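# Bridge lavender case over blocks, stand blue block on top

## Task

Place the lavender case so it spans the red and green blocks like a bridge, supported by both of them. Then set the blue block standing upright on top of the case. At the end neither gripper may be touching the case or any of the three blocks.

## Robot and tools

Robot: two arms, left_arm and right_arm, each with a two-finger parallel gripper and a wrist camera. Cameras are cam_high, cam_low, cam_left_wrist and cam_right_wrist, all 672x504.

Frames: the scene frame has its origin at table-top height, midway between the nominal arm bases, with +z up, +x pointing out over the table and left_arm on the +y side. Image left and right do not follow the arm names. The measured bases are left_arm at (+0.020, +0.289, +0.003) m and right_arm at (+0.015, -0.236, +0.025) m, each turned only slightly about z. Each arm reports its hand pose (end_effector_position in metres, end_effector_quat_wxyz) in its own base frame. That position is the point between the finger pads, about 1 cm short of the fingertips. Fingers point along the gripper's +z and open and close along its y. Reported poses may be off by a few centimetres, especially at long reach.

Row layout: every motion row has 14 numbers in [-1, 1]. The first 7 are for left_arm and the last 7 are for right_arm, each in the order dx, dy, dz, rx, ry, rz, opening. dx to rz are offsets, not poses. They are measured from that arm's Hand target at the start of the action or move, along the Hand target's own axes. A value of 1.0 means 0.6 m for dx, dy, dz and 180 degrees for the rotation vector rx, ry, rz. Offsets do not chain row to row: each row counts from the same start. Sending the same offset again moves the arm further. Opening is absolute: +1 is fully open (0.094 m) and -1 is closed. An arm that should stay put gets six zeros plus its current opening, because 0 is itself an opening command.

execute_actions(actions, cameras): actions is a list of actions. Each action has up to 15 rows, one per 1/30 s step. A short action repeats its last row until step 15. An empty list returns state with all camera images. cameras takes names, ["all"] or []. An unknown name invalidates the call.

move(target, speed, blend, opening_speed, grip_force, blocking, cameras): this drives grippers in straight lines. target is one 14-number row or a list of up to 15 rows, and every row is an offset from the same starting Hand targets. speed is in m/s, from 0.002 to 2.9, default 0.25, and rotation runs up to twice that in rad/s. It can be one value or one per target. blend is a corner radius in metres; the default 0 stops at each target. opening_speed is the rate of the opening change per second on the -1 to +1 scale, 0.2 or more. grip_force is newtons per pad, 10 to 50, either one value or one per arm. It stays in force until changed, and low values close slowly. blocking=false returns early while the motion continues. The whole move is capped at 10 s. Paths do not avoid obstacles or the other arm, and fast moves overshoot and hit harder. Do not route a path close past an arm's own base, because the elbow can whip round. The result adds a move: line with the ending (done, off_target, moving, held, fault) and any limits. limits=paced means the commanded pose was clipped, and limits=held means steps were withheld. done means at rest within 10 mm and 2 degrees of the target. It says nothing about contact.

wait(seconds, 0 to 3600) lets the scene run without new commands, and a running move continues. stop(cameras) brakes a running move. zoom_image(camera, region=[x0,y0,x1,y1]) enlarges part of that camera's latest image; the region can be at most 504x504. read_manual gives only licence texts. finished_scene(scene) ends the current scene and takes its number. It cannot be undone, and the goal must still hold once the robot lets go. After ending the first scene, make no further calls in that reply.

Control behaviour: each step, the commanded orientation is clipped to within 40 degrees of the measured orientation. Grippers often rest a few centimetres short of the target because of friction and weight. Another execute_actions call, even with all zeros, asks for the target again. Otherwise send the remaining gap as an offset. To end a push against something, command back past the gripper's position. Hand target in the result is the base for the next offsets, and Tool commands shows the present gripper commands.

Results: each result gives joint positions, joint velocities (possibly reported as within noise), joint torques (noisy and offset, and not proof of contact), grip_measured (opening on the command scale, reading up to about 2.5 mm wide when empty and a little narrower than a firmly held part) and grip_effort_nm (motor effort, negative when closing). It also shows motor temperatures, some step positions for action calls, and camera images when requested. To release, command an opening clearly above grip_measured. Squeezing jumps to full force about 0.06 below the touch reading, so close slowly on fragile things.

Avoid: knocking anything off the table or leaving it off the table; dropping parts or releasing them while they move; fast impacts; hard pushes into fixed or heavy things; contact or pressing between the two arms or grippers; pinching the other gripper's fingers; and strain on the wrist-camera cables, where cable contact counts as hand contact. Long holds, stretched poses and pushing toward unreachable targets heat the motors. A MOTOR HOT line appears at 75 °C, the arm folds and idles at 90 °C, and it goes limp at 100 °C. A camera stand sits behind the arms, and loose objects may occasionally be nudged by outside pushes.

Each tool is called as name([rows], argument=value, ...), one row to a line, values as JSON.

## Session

execute_actions(actions=[], cameras=["cam_high", "cam_low"])

zoom_image(camera="cam_high", region=[220, 250, 560, 380])

Scene clock: 0.00 s.
left_arm: end_effector_position=(+0.4044, +0.0368, +0.1100) grip_measured=+1.000 grip_effort_nm=n/a end_effector_quat_wxyz=(+0.601, -0.059, +0.796, +0.045) | right_arm: end_effector_position=(+0.4100, -0.0019, +0.1110) grip_measured=+1.000 grip_effort_nm=n/a end_effector_quat_wxyz=(+0.579, -0.044, +0.814, -0.019)
Joint positions: left_arm=[0.044 1.56 0.377 0.905 -0.101 -0.027 0.094] | right_arm=[-0.027 1.518 0.432 0.751 -0.046 -0.102 0.094]
Joint velocities: within noise
Joint torques (N m): no reading
Motor temperatures (°C): left_arm=[24 29 33 28 26 25 24] | right_arm=[23 29 29 27 24 25 23]
Heat: left arm: 33 °C; right arm: 29 °C.
Hand target: left_arm +0.4050, +0.0376, +0.1117; +0.602, -0.060, +0.795, +0.047 | right_arm +0.4120, -0.0019, +0.1168; +0.586, -0.044, +0.809, -0.019
Tool commands: left_gripper/opening=+1.0 right_gripper/opening=+1.0
Images, in order (width x height): cam_high 672x504, cam_low 672x504.

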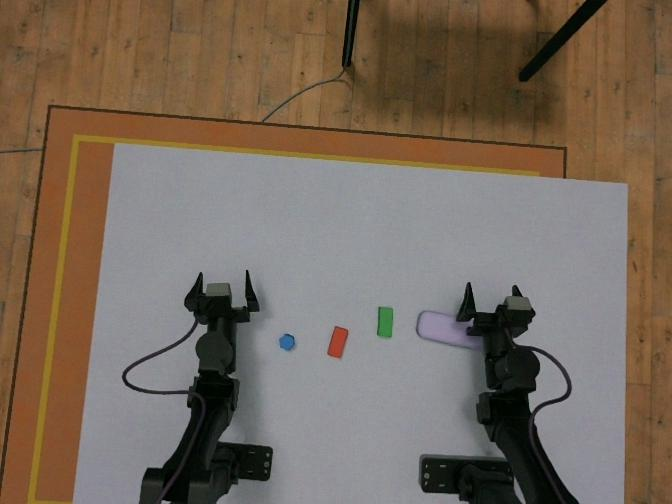

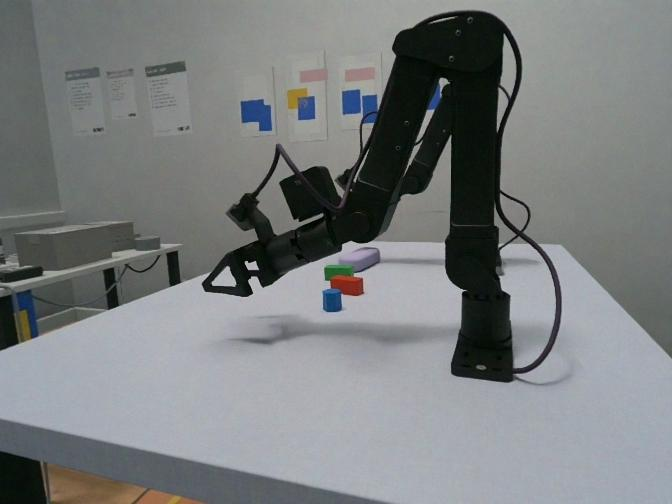

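Scaled by 1.482 from the camera's image (finer frame: 960x720).

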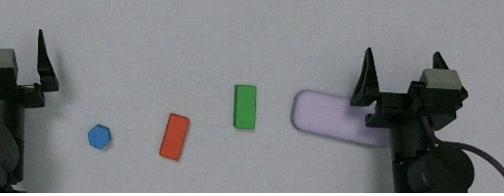

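move(target=[0.0968, -0.2083, -0.2303, 0.0861, 0.4061, 0.1122, 1, 0.082, 0.0997, -0.1578, 0.3095, 0.3200, 0.4643, 1], speed=0.5, grip_force=35, cameras=["cam_high", "cam_left_wrist", "cam_right_wrist"])

Scene clock: 16.43 s.
left_arm: end_effector_position=(+0.2770, -0.1058, +0.0916) grip_measured=+1.000 grip_effort_nm=0.01 end_effector_quat_wxyz=(+0.009, +0.132, +0.991, -0.001) | right_arm: end_effector_position=(+0.3011, +0.0513, +0.0927) grip_measured=+1.000 grip_effort_nm=-0.01 end_effector_quat_wxyz=(+0.006, +0.712, +0.702, +0.002)
Joint positions: left_arm=[-0.37 1.659 1.262 -1.157 -0.003 -0.105 0.094] | right_arm=[0.17 1.698 1.31 -1.172 0.007 1.756 0.094]
Joint torques (N m): left_arm=[-0.58 -4.74 8.16 -0.04 0.01 -0.1] | right_arm=[-0.35 -5.33 9.55 0.22 -0.07 0.12]
Heat: left arm: 34 °C; right arm: 30 °C.
Hand target: left_arm +0.2771, -0.1085, +0.0930; +0.000, +0.131, +0.991, +0.000 | right_arm +0.3040, +0.0511, +0.0948; +0.000, +0.718, +0.696, +0.000
Off the commanded pose: left_arm 0.003 m, 1 deg | right_arm 0.004 m, 1 deg.
grip_force (N): 35, 35
move: done

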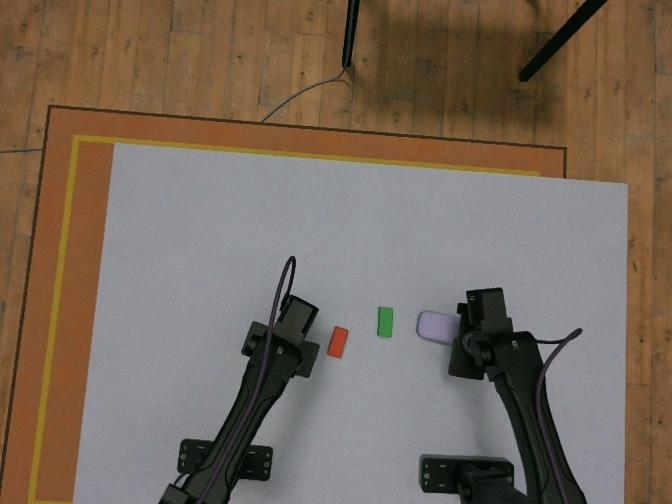

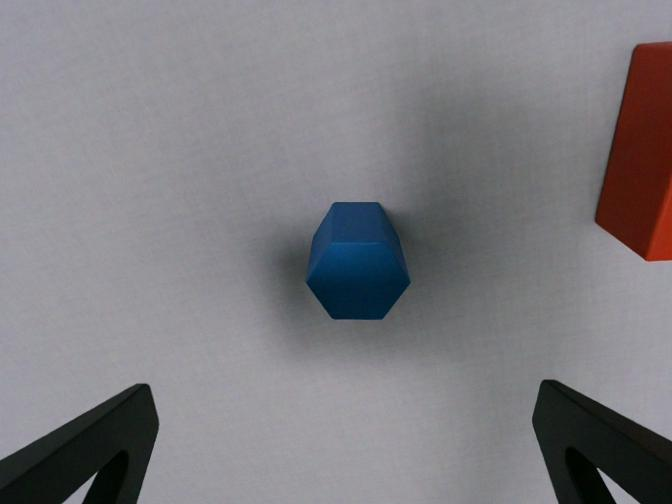

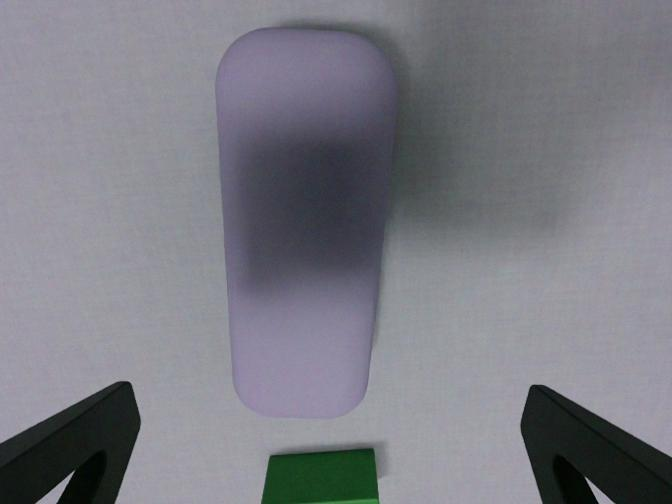

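move([
  [-0.0068,0.0013,0.1242,0,0,-0.1667,0.1, 0.002,0.0073,0.153,0,0,0.015,0.6],
  [-0.0068,0.0013,0.1242,0,0,-0.1667,-0.6, 0.002,0.0073,0.153,0,0,0.015,0.15],
  [-0.0068,0.0013,0,0,0,-0.1667,-0.6, 0.002,0.0073,0,0,0,0.015,0.15],
  [0.0277,0.1302,0,0,0,-0.1667,-0.6, 0.3543,-0.0203,0,0,0,-0.182,0.15],
], speed=[0.15, 0.1, 0.2, 0.3], blend=[0, 0, 0.03, 0], opening_speed=0.9, cameras=["all"])

zoom_image(camera="cam_high", region=[300, 270, 440, 390])

zoom_image(camera="cam_low", region=[290, 190, 410, 320])

Scene clock: 41.40 s.
left_arm: end_effector_position=(+0.2904, -0.0324, +0.0890) grip_measured=-0.342 grip_effort_nm=-0.75 end_effector_quat_wxyz=(+0.004, -0.132, +0.991, -0.004) | right_arm: end_effector_position=(+0.2965, +0.2622, +0.0945) grip_measured=+0.326 grip_effort_nm=-0.75 end_effector_quat_wxyz=(+0.002, +0.494, +0.870, +0.005)
Joint positions: left_arm=[-0.111 1.651 1.243 -1.152 0.005 -0.376 0.031] | right_arm=[0.722 2.048 1.776 -1.288 0 1.754 0.062]
Joint torques (N m): left_arm=[0.5 -8.05 4.72 -0.06 -0.08 0.11] | right_arm=[0.2 -7.86 9.89 0.21 0 0]
Heat: left arm: 35 °C; right arm: 31 °C.
Hand target: left_arm +0.2811, -0.0286, +0.0929; +0.000, -0.130, +0.991, +0.000 | right_arm +0.2987, +0.2639, +0.0948; +0.001, +0.493, +0.870, +0.000
Off the commanded pose: left_arm 0.011 m, 1 deg | right_arm 0.003 m, 1 deg.
grip_force (N): 35, 35
move: off_target (left_arm); target 2's new opening was sent with right_arm's hand 0.012 m and 2 deg from that target

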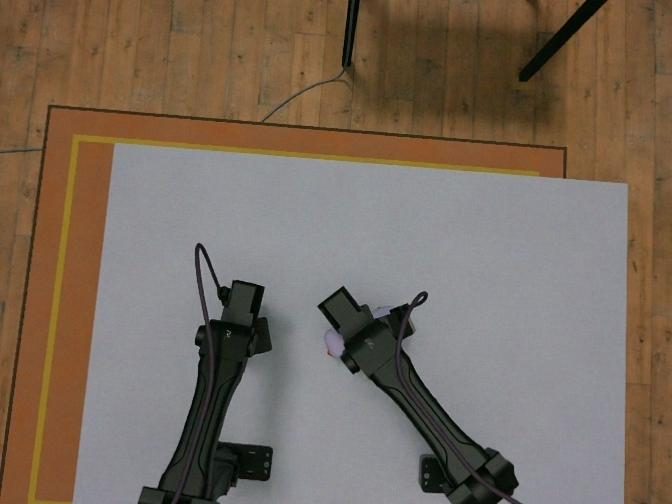

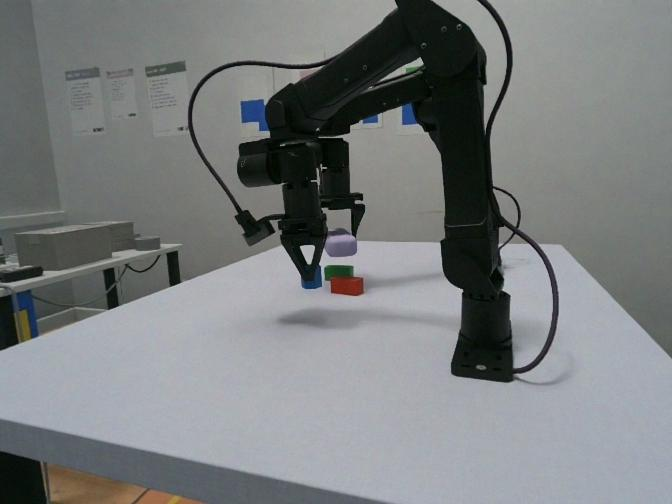

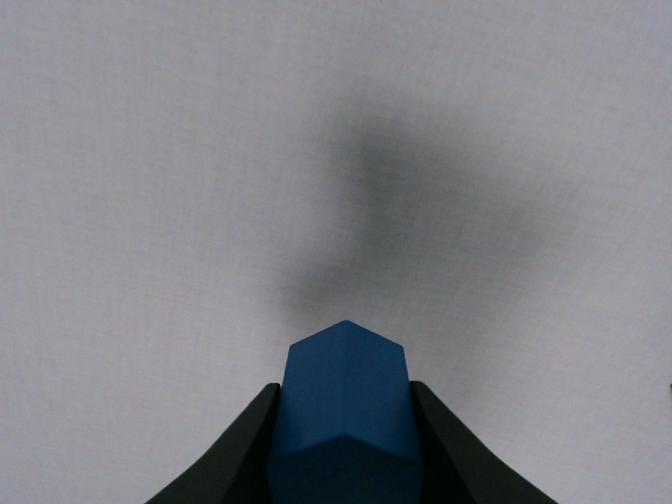

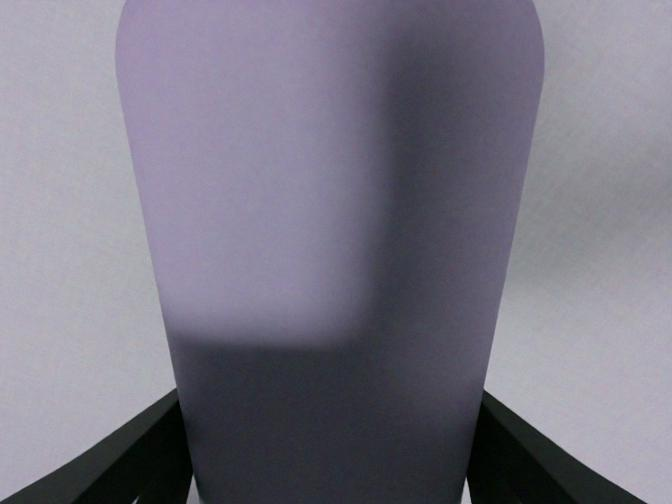

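Scaled by 3.600 from the camera's image (finer frame: 960x720).

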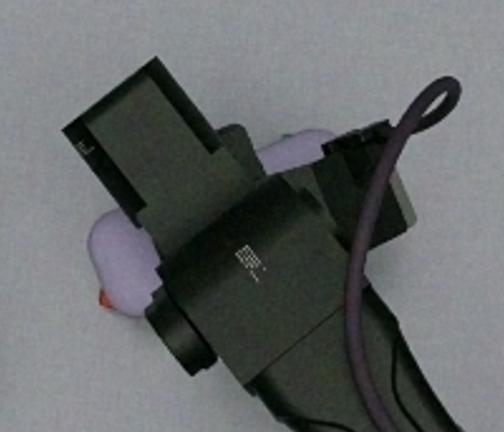

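Scaled by 3.877 from the camera's image (finer frame: 960x720).

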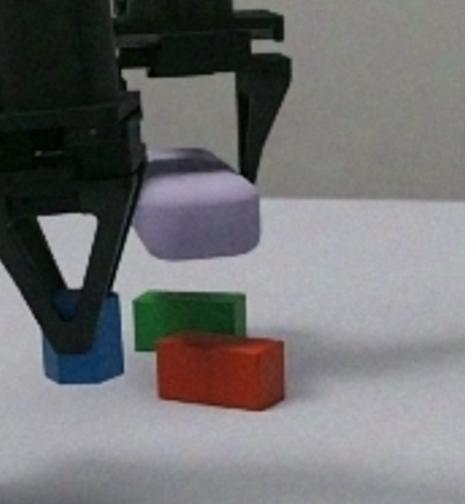

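execute_actions(actions=[], cameras=["cam_high", "cam_low"])

zoom_image(camera="cam_high", region=[300, 270, 440, 375])

zoom_image(camera="cam_low", region=[200, 150, 460, 345])

Scene clock: 52.57 s.
left_arm: end_effector_position=(+0.2904, -0.0324, +0.0890) grip_measured=-0.342 grip_effort_nm=-0.74 end_effector_quat_wxyz=(+0.004, -0.132, +0.991, -0.004) | right_arm: end_effector_position=(+0.2965, +0.2621, +0.0945) grip_measured=+0.326 grip_effort_nm=-0.75 end_effector_quat_wxyz=(+0.002, +0.494, +0.870, +0.005)
Joint positions: left_arm=[-0.111 1.651 1.243 -1.152 0.005 -0.376 0.031] | right_arm=[0.722 2.048 1.776 -1.289 0 1.754 0.062]
Joint velocities: within noise
Joint torques (N m): left_arm=[0.54 -8.05 4.71 -0.06 -0.07 0.11] | right_arm=[0.13 -7.88 9.94 0.19 -0.01 -0.01]
Motor temperatures (°C): left_arm=[24 30 34 28 26 25 24] | right_arm=[23 31 31 28 24 25 23]
Heat: left arm: 34 °C; right arm: 31 °C.
Hand target: left_arm +0.2811, -0.0286, +0.0929; +0.000, -0.131, +0.991, +0.000 | right_arm +0.2987, +0.2639, +0.0948; +0.000, +0.493, +0.870, +0.000
Tool commands: left_gripper/opening=-0.6 right_gripper/opening=+0.15
Off the commanded pose: left_arm 0.011 m, 1 deg | right_arm 0.003 m, 1 deg.
grip_force (N): 35, 35
Images, in order (width x height): cam_high 672x504, cam_low 672x504.

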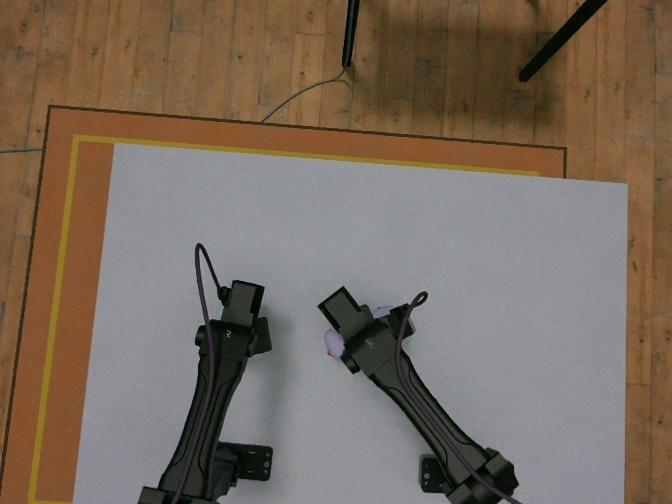

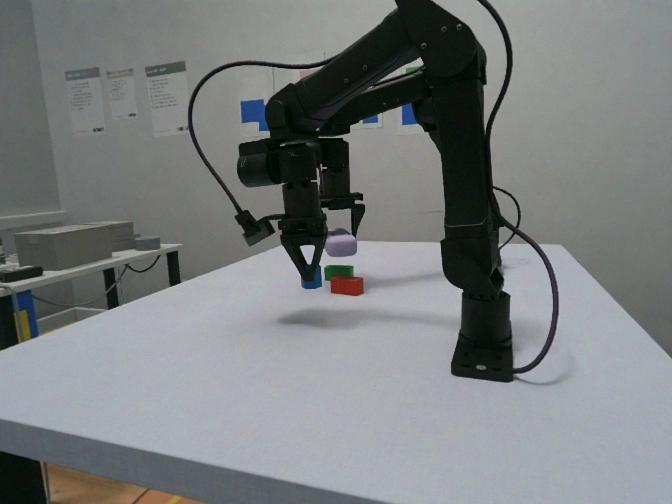

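Scaled by 3.600 from the camera's image (finer frame: 960x720).

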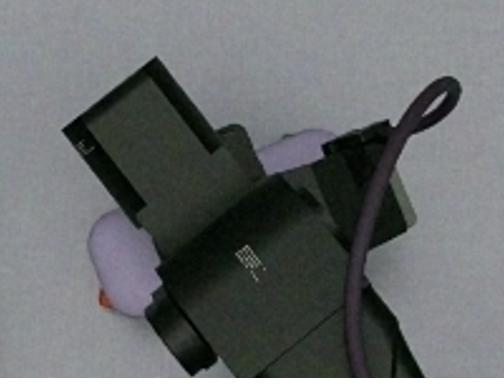

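Scaled by 1.938 from the camera's image (finer frame: 960x720).

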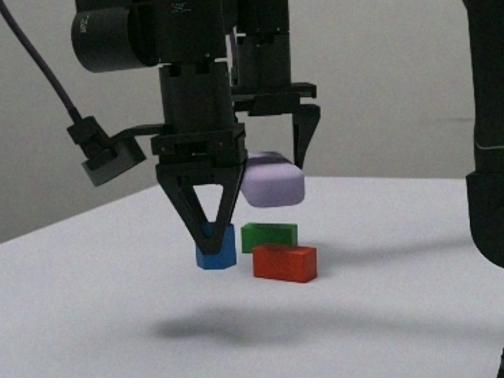

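move(target=[0,0,0,0,0,0,-0.6, 0.0045,-0.0201,0.0747,0,0,0,0.15], speed=0.1, cameras=["cam_high", "cam_low"])

zoom_image(camera="cam_low", region=[270, 210, 400, 308])

zoom_image(camera="cam_high", region=[300, 270, 440, 375])

Scene clock: 61.80 s.
left_arm: end_effector_position=(+0.2904, -0.0324, +0.0890) grip_measured=-0.342 grip_effort_nm=-0.75 end_effector_quat_wxyz=(+0.004, -0.132, +0.991, -0.004) | right_arm: end_effector_position=(+0.2919, +0.2611, +0.0529) grip_measured=+0.326 grip_effort_nm=-0.75 end_effector_quat_wxyz=(+0.002, +0.491, +0.871, +0.006)
Joint positions: left_arm=[-0.111 1.651 1.243 -1.152 0.005 -0.376 0.031] | right_arm=[0.727 2.048 1.61 -1.12 0 1.754 0.062]
Joint torques (N m): left_arm=[0.53 -8.05 4.72 -0.06 -0.07 0.11] | right_arm=[0.73 -9.35 5.52 0.42 -0.01 0.11]
Heat: left arm: 34 °C; right arm: 33 °C.
Hand target: left_arm +0.2811, -0.0286, +0.0929; +0.000, -0.131, +0.991, +0.000 | right_arm +0.2870, +0.2601, +0.0500; +0.001, +0.493, +0.870, +0.000
Off the commanded pose: left_arm 0.011 m, 1 deg | right_arm 0.006 m, 1 deg.
grip_force (N): 35, 35
move: done

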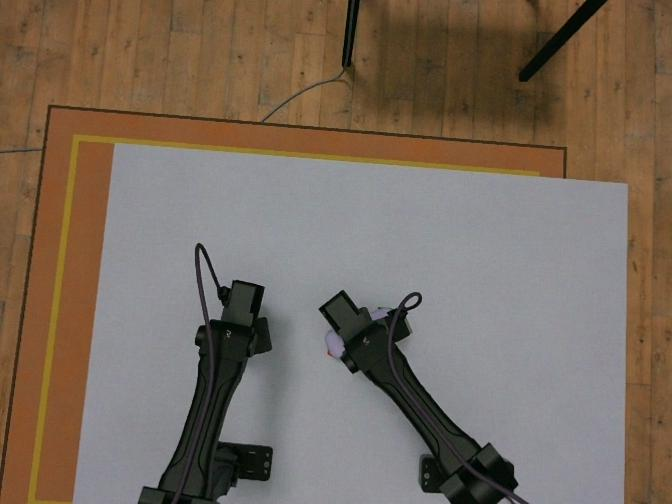

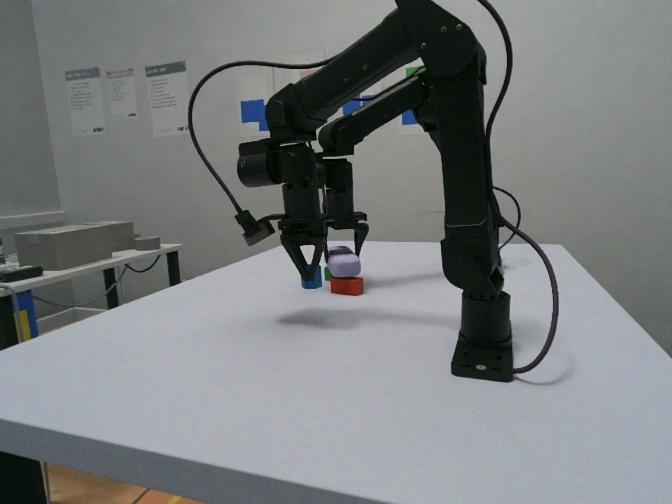

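Scaled by 3.877 from the camera's image (finer frame: 960x720).

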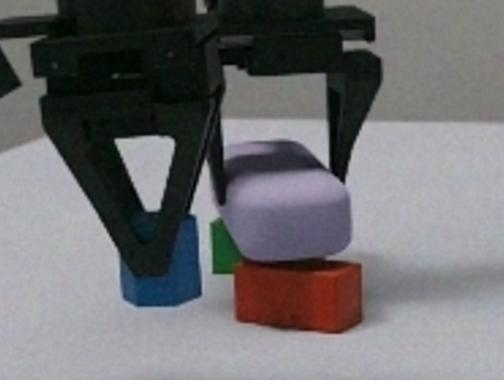

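Scaled by 3.600 from the camera's image (finer frame: 960x720).

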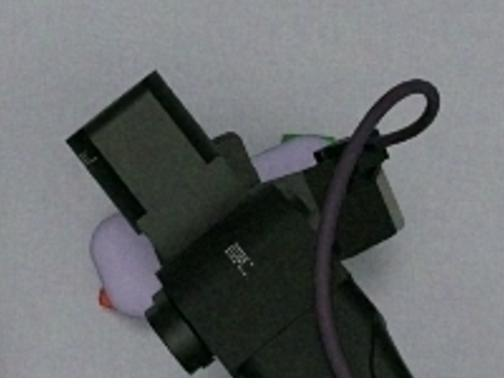

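move(target=[0,0,0,0,0,0,-0.6, 0.0017,-0.0029,0.0225,0,0,0,0.15], speed=0.05, cameras=["cam_low"])

zoom_image(camera="cam_low", region=[270, 210, 400, 308])

Scene clock: 66.03 s.
left_arm: end_effector_position=(+0.2904, -0.0324, +0.0890) grip_measured=-0.342 grip_effort_nm=-0.75 end_effector_quat_wxyz=(+0.004, -0.132, +0.991, -0.004) | right_arm: end_effector_position=(+0.2915, +0.2616, +0.0461) grip_measured=+0.326 grip_effort_nm=-0.75 end_effector_quat_wxyz=(+0.003, +0.492, +0.871, +0.009)
Joint positions: left_arm=[-0.111 1.651 1.243 -1.152 0.005 -0.376 0.031] | right_arm=[0.729 2.048 1.582 -1.086 0 1.758 0.062]
Joint torques (N m): left_arm=[0.53 -8.06 4.72 -0.06 -0.08 0.11] | right_arm=[0.88 -8.92 4.05 0.61 0 0.11]
Heat: left arm: 34 °C; right arm: 33 °C.
Hand target: left_arm +0.2811, -0.0286, +0.0929; +0.000, -0.131, +0.991, +0.000 | right_arm +0.2850, +0.2601, +0.0365; +0.001, +0.493, +0.870, +0.000
Off the commanded pose: left_arm 0.011 m, 1 deg | right_arm 0.012 m, 1 deg.
grip_force (N): 35, 35
move: off_target (right_arm)

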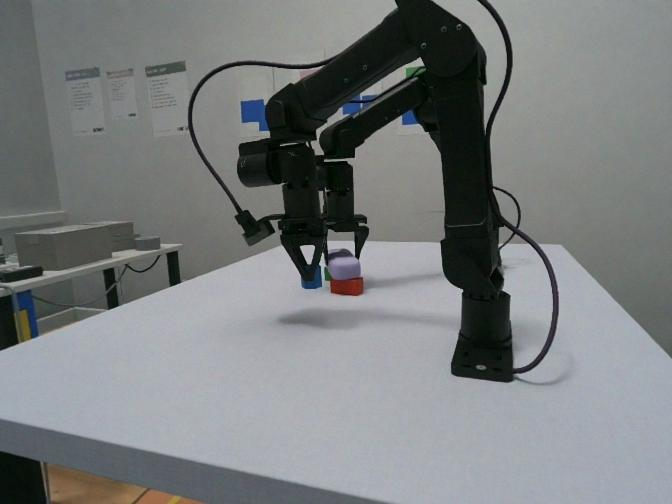

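Scaled by 3.877 from the camera's image (finer frame: 960x720).

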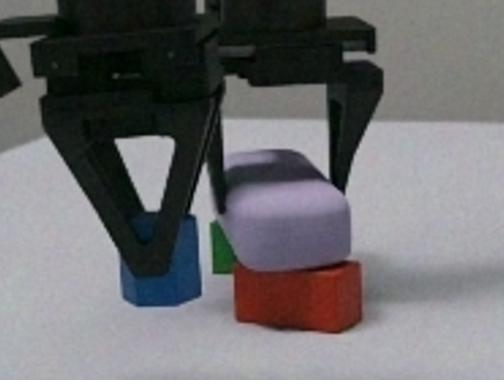

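move([
  [0,0,0,0,0,0,-0.6, -0.0033,0.0087,-0.0092,0,0,0,0.15],
  [0,0,0,0,0,0,-0.6, -0.0033,0.0087,-0.0092,0,0,0,0.75],
  [0,0,-0.075,0,0,0,-0.6, -0.0033,0.0087,-0.22,0,0,0,0.75],
  [0.0578,-0.408,-0.0785,0,0,0,-0.6, -0.4728,-0.3133,-0.25,0,0,0,0.75],
], speed=[0.05,0.1,0.2,0.35], blend=[0,0,0.03,0], opening_speed=0.9, cameras=["cam_high","cam_low","cam_left_wrist"])

zoom_image(camera="cam_low", region=[270, 210, 400, 308])

zoom_image(camera="cam_high", region=[300, 270, 440, 375])

Scene clock: 87.20 s.
left_arm: end_effector_position=(+0.3111, -0.2766, +0.1446) grip_measured=-0.342 grip_effort_nm=-0.75 end_effector_quat_wxyz=(+0.007, -0.124, +0.992, -0.016) | right_arm: end_effector_position=(+0.2666, -0.0790, +0.1837) grip_measured=+0.748 grip_effort_nm=0.09 end_effector_quat_wxyz=(+0.004, +0.493, +0.870, -0.004)
Joint positions: left_arm=[-0.725 2.138 2.112 -1.512 0.01 -0.974 0.031] | right_arm=[-0.286 1.608 1.575 -1.531 0.009 0.744 0.082]
Joint torques (N m): left_arm=[-0.03 -7.87 8.09 -0.09 -0.13 -0.12] | right_arm=[-0.38 -4.48 9.55 0.23 -0.09 -0.04]
Heat: left arm: 34 °C; right arm: 34 °C.
Hand target: left_arm +0.3110, -0.2741, +0.1401; +0.000, -0.130, +0.991, +0.000 | right_arm +0.2693, -0.0798, +0.1864; +0.001, +0.493, +0.870, +0.000
Off the commanded pose: left_arm 0.005 m, 2 deg | right_arm 0.004 m, 1 deg.
grip_force (N): 35, 35
move: done

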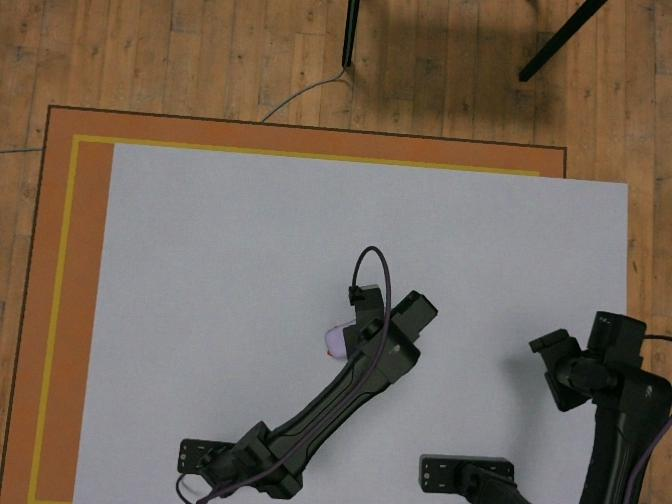

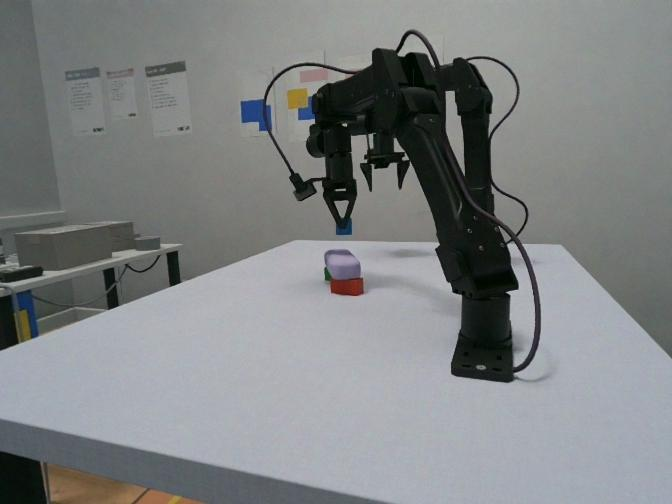

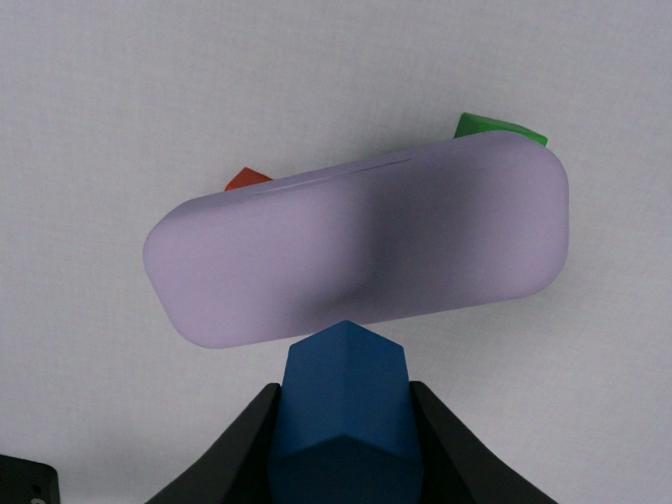

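Scaled by 3.877 from the camera's image (finer frame: 960x720).

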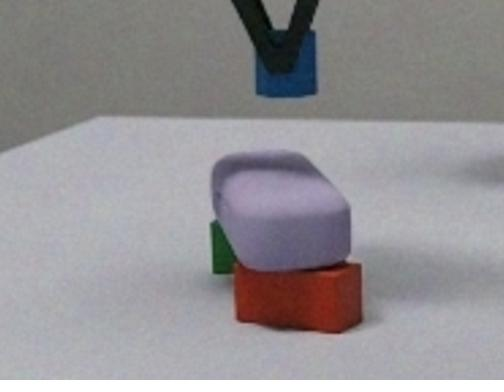

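Scaled by 3.600 from the camera's image (finer frame: 960x720).

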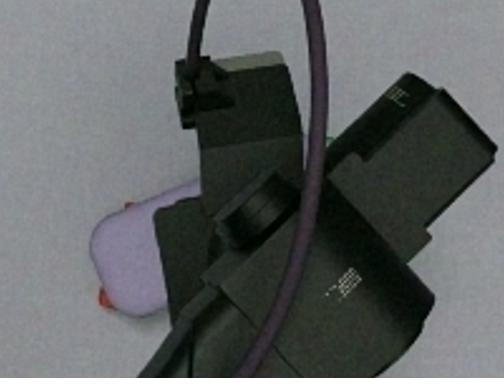

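move(target=[-0.0056,-0.005,0.0535,0,0,0,-0.6, 0,0,0,0,0,0,0.75], speed=0.12, cameras=["cam_low","cam_left_wrist"])

zoom_image(camera="cam_low", region=[270, 210, 400, 308])

Scene clock: 94.90 s.
left_arm: end_effector_position=(+0.3149, -0.2799, +0.1212) grip_measured=-0.342 grip_effort_nm=-0.74 end_effector_quat_wxyz=(+0.008, -0.125, +0.992, -0.017) | right_arm: end_effector_position=(+0.2665, -0.0790, +0.1837) grip_measured=+0.748 grip_effort_nm=0.09 end_effector_quat_wxyz=(+0.004, +0.493, +0.870, -0.004)
Joint positions: left_arm=[-0.725 2.14 2.022 -1.417 0.01 -0.975 0.031] | right_arm=[-0.286 1.608 1.575 -1.532 0.009 0.744 0.082]
Joint torques (N m): left_arm=[0.18 -8.2 4.82 0.25 -0.13 -0.1] | right_arm=[-0.36 -4.53 9.52 0.22 -0.09 -0.04]
Heat: left arm: 35 °C; right arm: 33 °C.
Hand target: left_arm +0.3151, -0.2762, +0.1080; +0.000, -0.131, +0.991, +0.000 | right_arm +0.2692, -0.0798, +0.1864; +0.000, +0.493, +0.870, +0.000
Off the commanded pose: left_arm 0.014 m, 2 deg | right_arm 0.004 m, 1 deg.
grip_force (N): 35, 35
move: off_target (left_arm)

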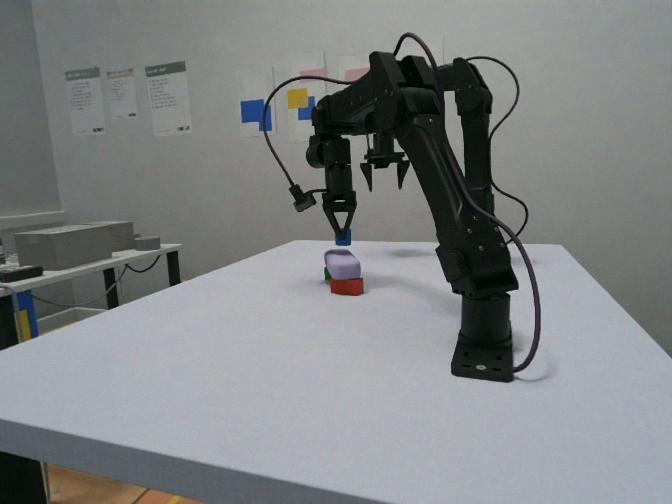

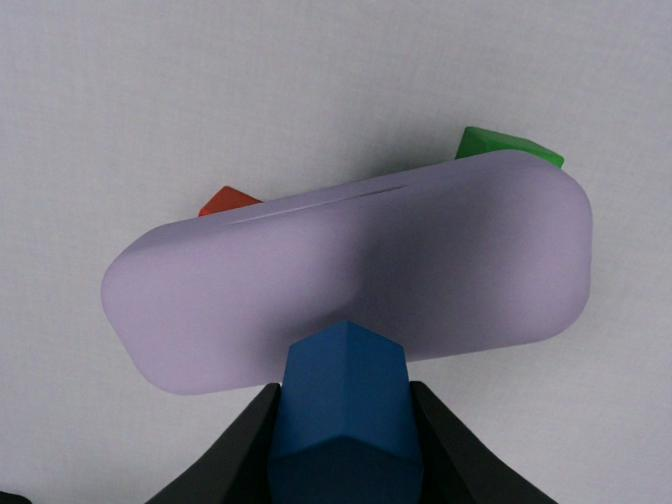

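Scaled by 3.877 from the camera's image (finer frame: 960x720).

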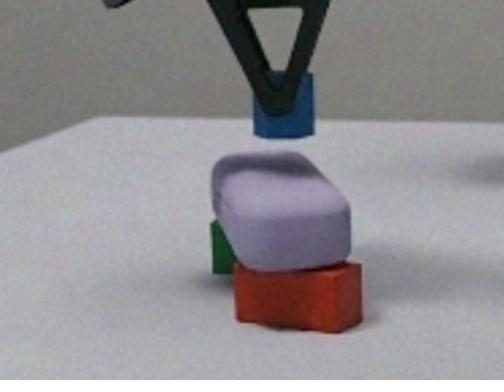

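move(target=[-0.0069,0,0.0385,0,0,0,-0.6, 0,0,0,0,0,0,0.75], speed=0.06, cameras=["cam_low","cam_left_wrist"])

zoom_image(camera="cam_low", region=[270, 210, 400, 308])

Scene clock: 100.33 s.
left_arm: end_effector_position=(+0.3155, -0.2790, +0.1022) grip_measured=-0.342 grip_effort_nm=-0.75 end_effector_quat_wxyz=(+0.005, -0.126, +0.992, -0.014) | right_arm: end_effector_position=(+0.2665, -0.0790, +0.1837) grip_measured=+0.748 grip_effort_nm=0.09 end_effector_quat_wxyz=(+0.004, +0.493, +0.870, -0.004)
Joint positions: left_arm=[-0.722 2.14 1.946 -1.349 0.011 -0.975 0.031] | right_arm=[-0.286 1.608 1.575 -1.532 0.009 0.744 0.082]
Joint torques (N m): left_arm=[0.65 -7.95 4.25 0.47 -0.13 0] | right_arm=[-0.35 -4.52 9.46 0.22 -0.09 -0.06]
Heat: left arm: 35 °C; right arm: 32 °C.
Hand target: left_arm +0.3190, -0.2751, +0.0849; +0.000, -0.131, +0.991, +0.000 | right_arm +0.2692, -0.0798, +0.1864; +0.000, +0.493, +0.870, +0.000
Off the commanded pose: left_arm 0.018 m, 2 deg | right_arm 0.004 m, 1 deg.
grip_force (N): 35, 35
move: off_target (left_arm)

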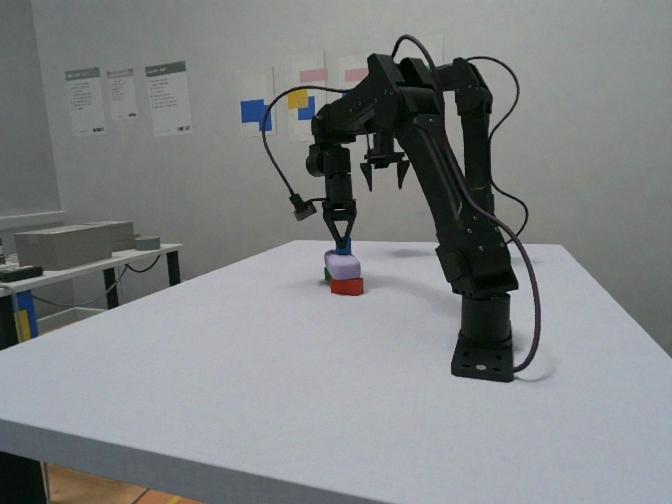

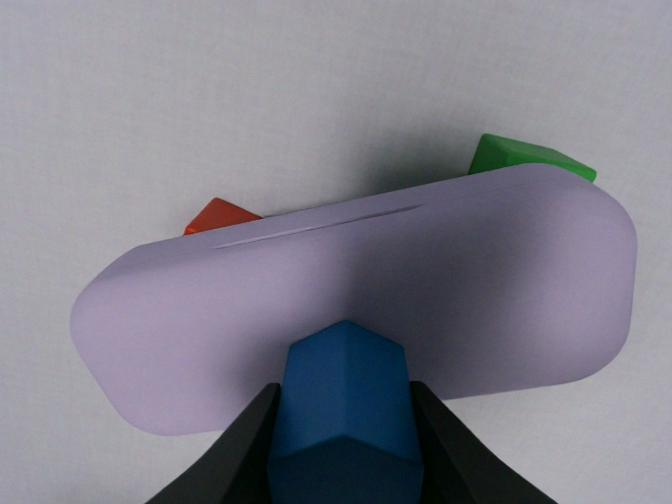

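Scaled by 3.877 from the camera's image (finer frame: 960x720).

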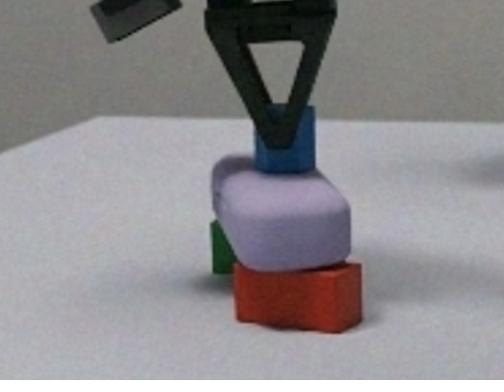

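move(target=[0,0,0.01,0,0,0,-0.6, 0,0,0,0,0,0,0.75], speed=0.06)

zoom_image(camera="cam_low", region=[310, 230, 375, 279])

Scene clock: 104.47 s.
left_arm: end_effector_position=(+0.3152, -0.2791, +0.1007) grip_measured=-0.342 grip_effort_nm=-0.75 end_effector_quat_wxyz=(+0.004, -0.126, +0.992, -0.014) | right_arm: end_effector_position=(+0.2665, -0.0790, +0.1837) grip_measured=+0.748 grip_effort_nm=0.09 end_effector_quat_wxyz=(+0.004, +0.493, +0.870, -0.004)
Joint positions: left_arm=[-0.722 2.14 1.941 -1.344 0.013 -0.975 0.031] | right_arm=[-0.286 1.608 1.575 -1.532 0.009 0.744 0.082]
Joint torques (N m): left_arm=[0.64 -7.88 2.82 0.68 -0.17 0] | right_arm=[-0.39 -4.45 9.44 0.22 -0.1 -0.05]
Heat: left arm: 34 °C; right arm: 32 °C.
Hand target: left_arm +0.3191, -0.2751, +0.0789; +0.000, -0.131, +0.991, +0.000 | right_arm +0.2692, -0.0798, +0.1864; +0.000, +0.493, +0.870, +0.000
Off the commanded pose: left_arm 0.023 m, 2 deg | right_arm 0.004 m, 1 deg.
grip_force (N): 35, 35
move: off_target (left_arm)

Scaled by 7.754 from the camera's image (finer frame: 960x720).
This view is cut from an older image: the scene may have changed since it was taken.

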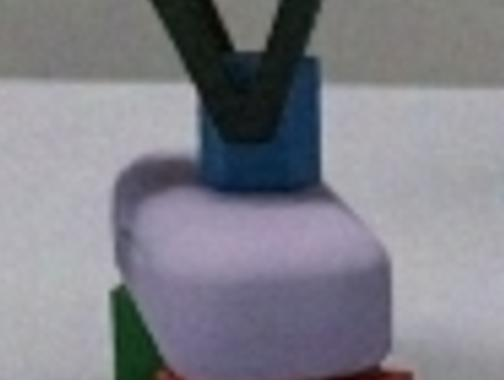

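move([
  [0.0061,-0.0035,-0.0233,0,0,0,-0.6, 0,0,0,0,0,0,0.75],
  [0.0061,-0.0035,-0.0233,0,0,0,0.4, 0,0,0,0,0,0,0.75],
  [0.0061,-0.0035,-0.143,0,0,0,0.4, 0,0,0,0,0,0,0.75],
  [-0.018,0.3835,-0.167,0,0,0,0.4, 0,0,0,0,0,0,0.75],
], speed=[0.05,0.1,0.15,0.35], blend=[0,0,0.02,0], opening_speed=0.8, cameras=["cam_high","cam_low"])

zoom_image(camera="cam_low", region=[270, 210, 400, 308])

zoom_image(camera="cam_high", region=[300, 270, 440, 375])

Scene clock: 113.23 s.
left_arm: end_effector_position=(+0.2732, -0.0523, +0.1765) grip_measured=+0.397 grip_effort_nm=0.15 end_effector_quat_wxyz=(-0.006, -0.132, +0.991, +0.002) | right_arm: end_effector_position=(+0.2665, -0.0790, +0.1837) grip_measured=+0.748 grip_effort_nm=0.09 end_effector_quat_wxyz=(+0.004, +0.493, +0.870, -0.004)
Joint positions: left_arm=[-0.193 1.621 1.56 -1.522 0 -0.457 0.066] | right_arm=[-0.286 1.608 1.575 -1.532 0.009 0.744 0.082]
Joint torques (N m): left_arm=[0.51 -7.46 4.63 0.19 -0.03 0.11] | right_arm=[-0.39 -4.56 9.47 0.22 -0.11 -0.05]
Heat: left arm: 34 °C; right arm: 31 °C.
Hand target: left_arm +0.2700, -0.0500, +0.1791; +0.000, -0.131, +0.991, +0.000 | right_arm +0.2692, -0.0798, +0.1864; +0.000, +0.493, +0.870, +0.000
Off the commanded pose: left_arm 0.005 m, 1 deg | right_arm 0.004 m, 1 deg.
grip_force (N): 35, 35
move: done

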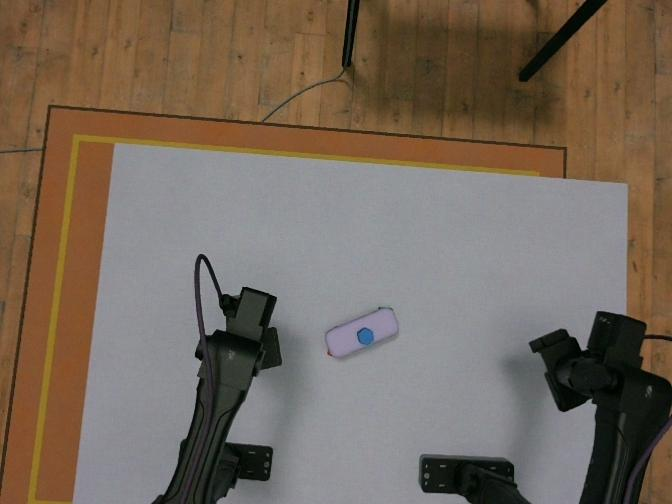

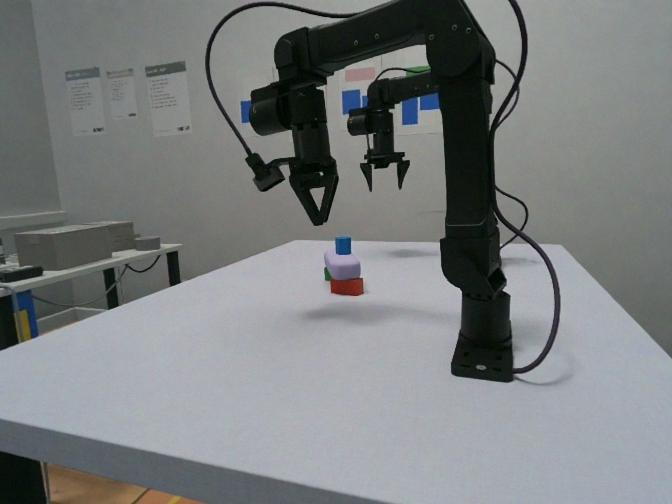

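Scaled by 3.877 from the camera's image (finer frame: 960x720).

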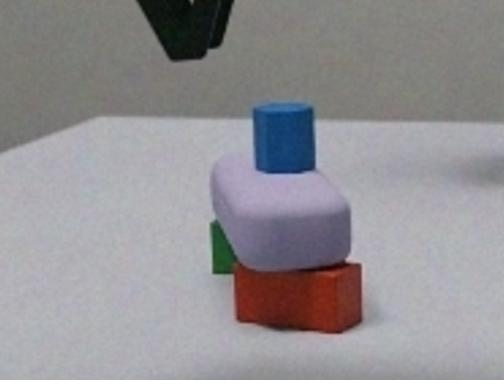

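Scaled by 3.600 from the camera's image (finer frame: 960x720).

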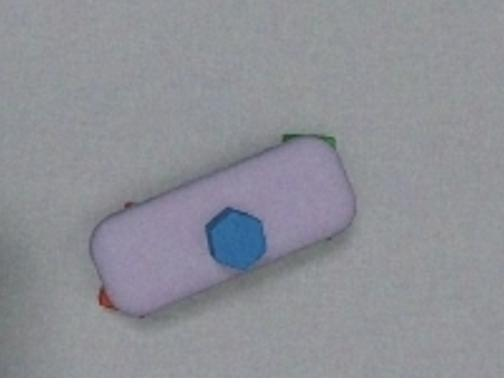

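finished_scene(scene=2)

The scene is finished: the task was done.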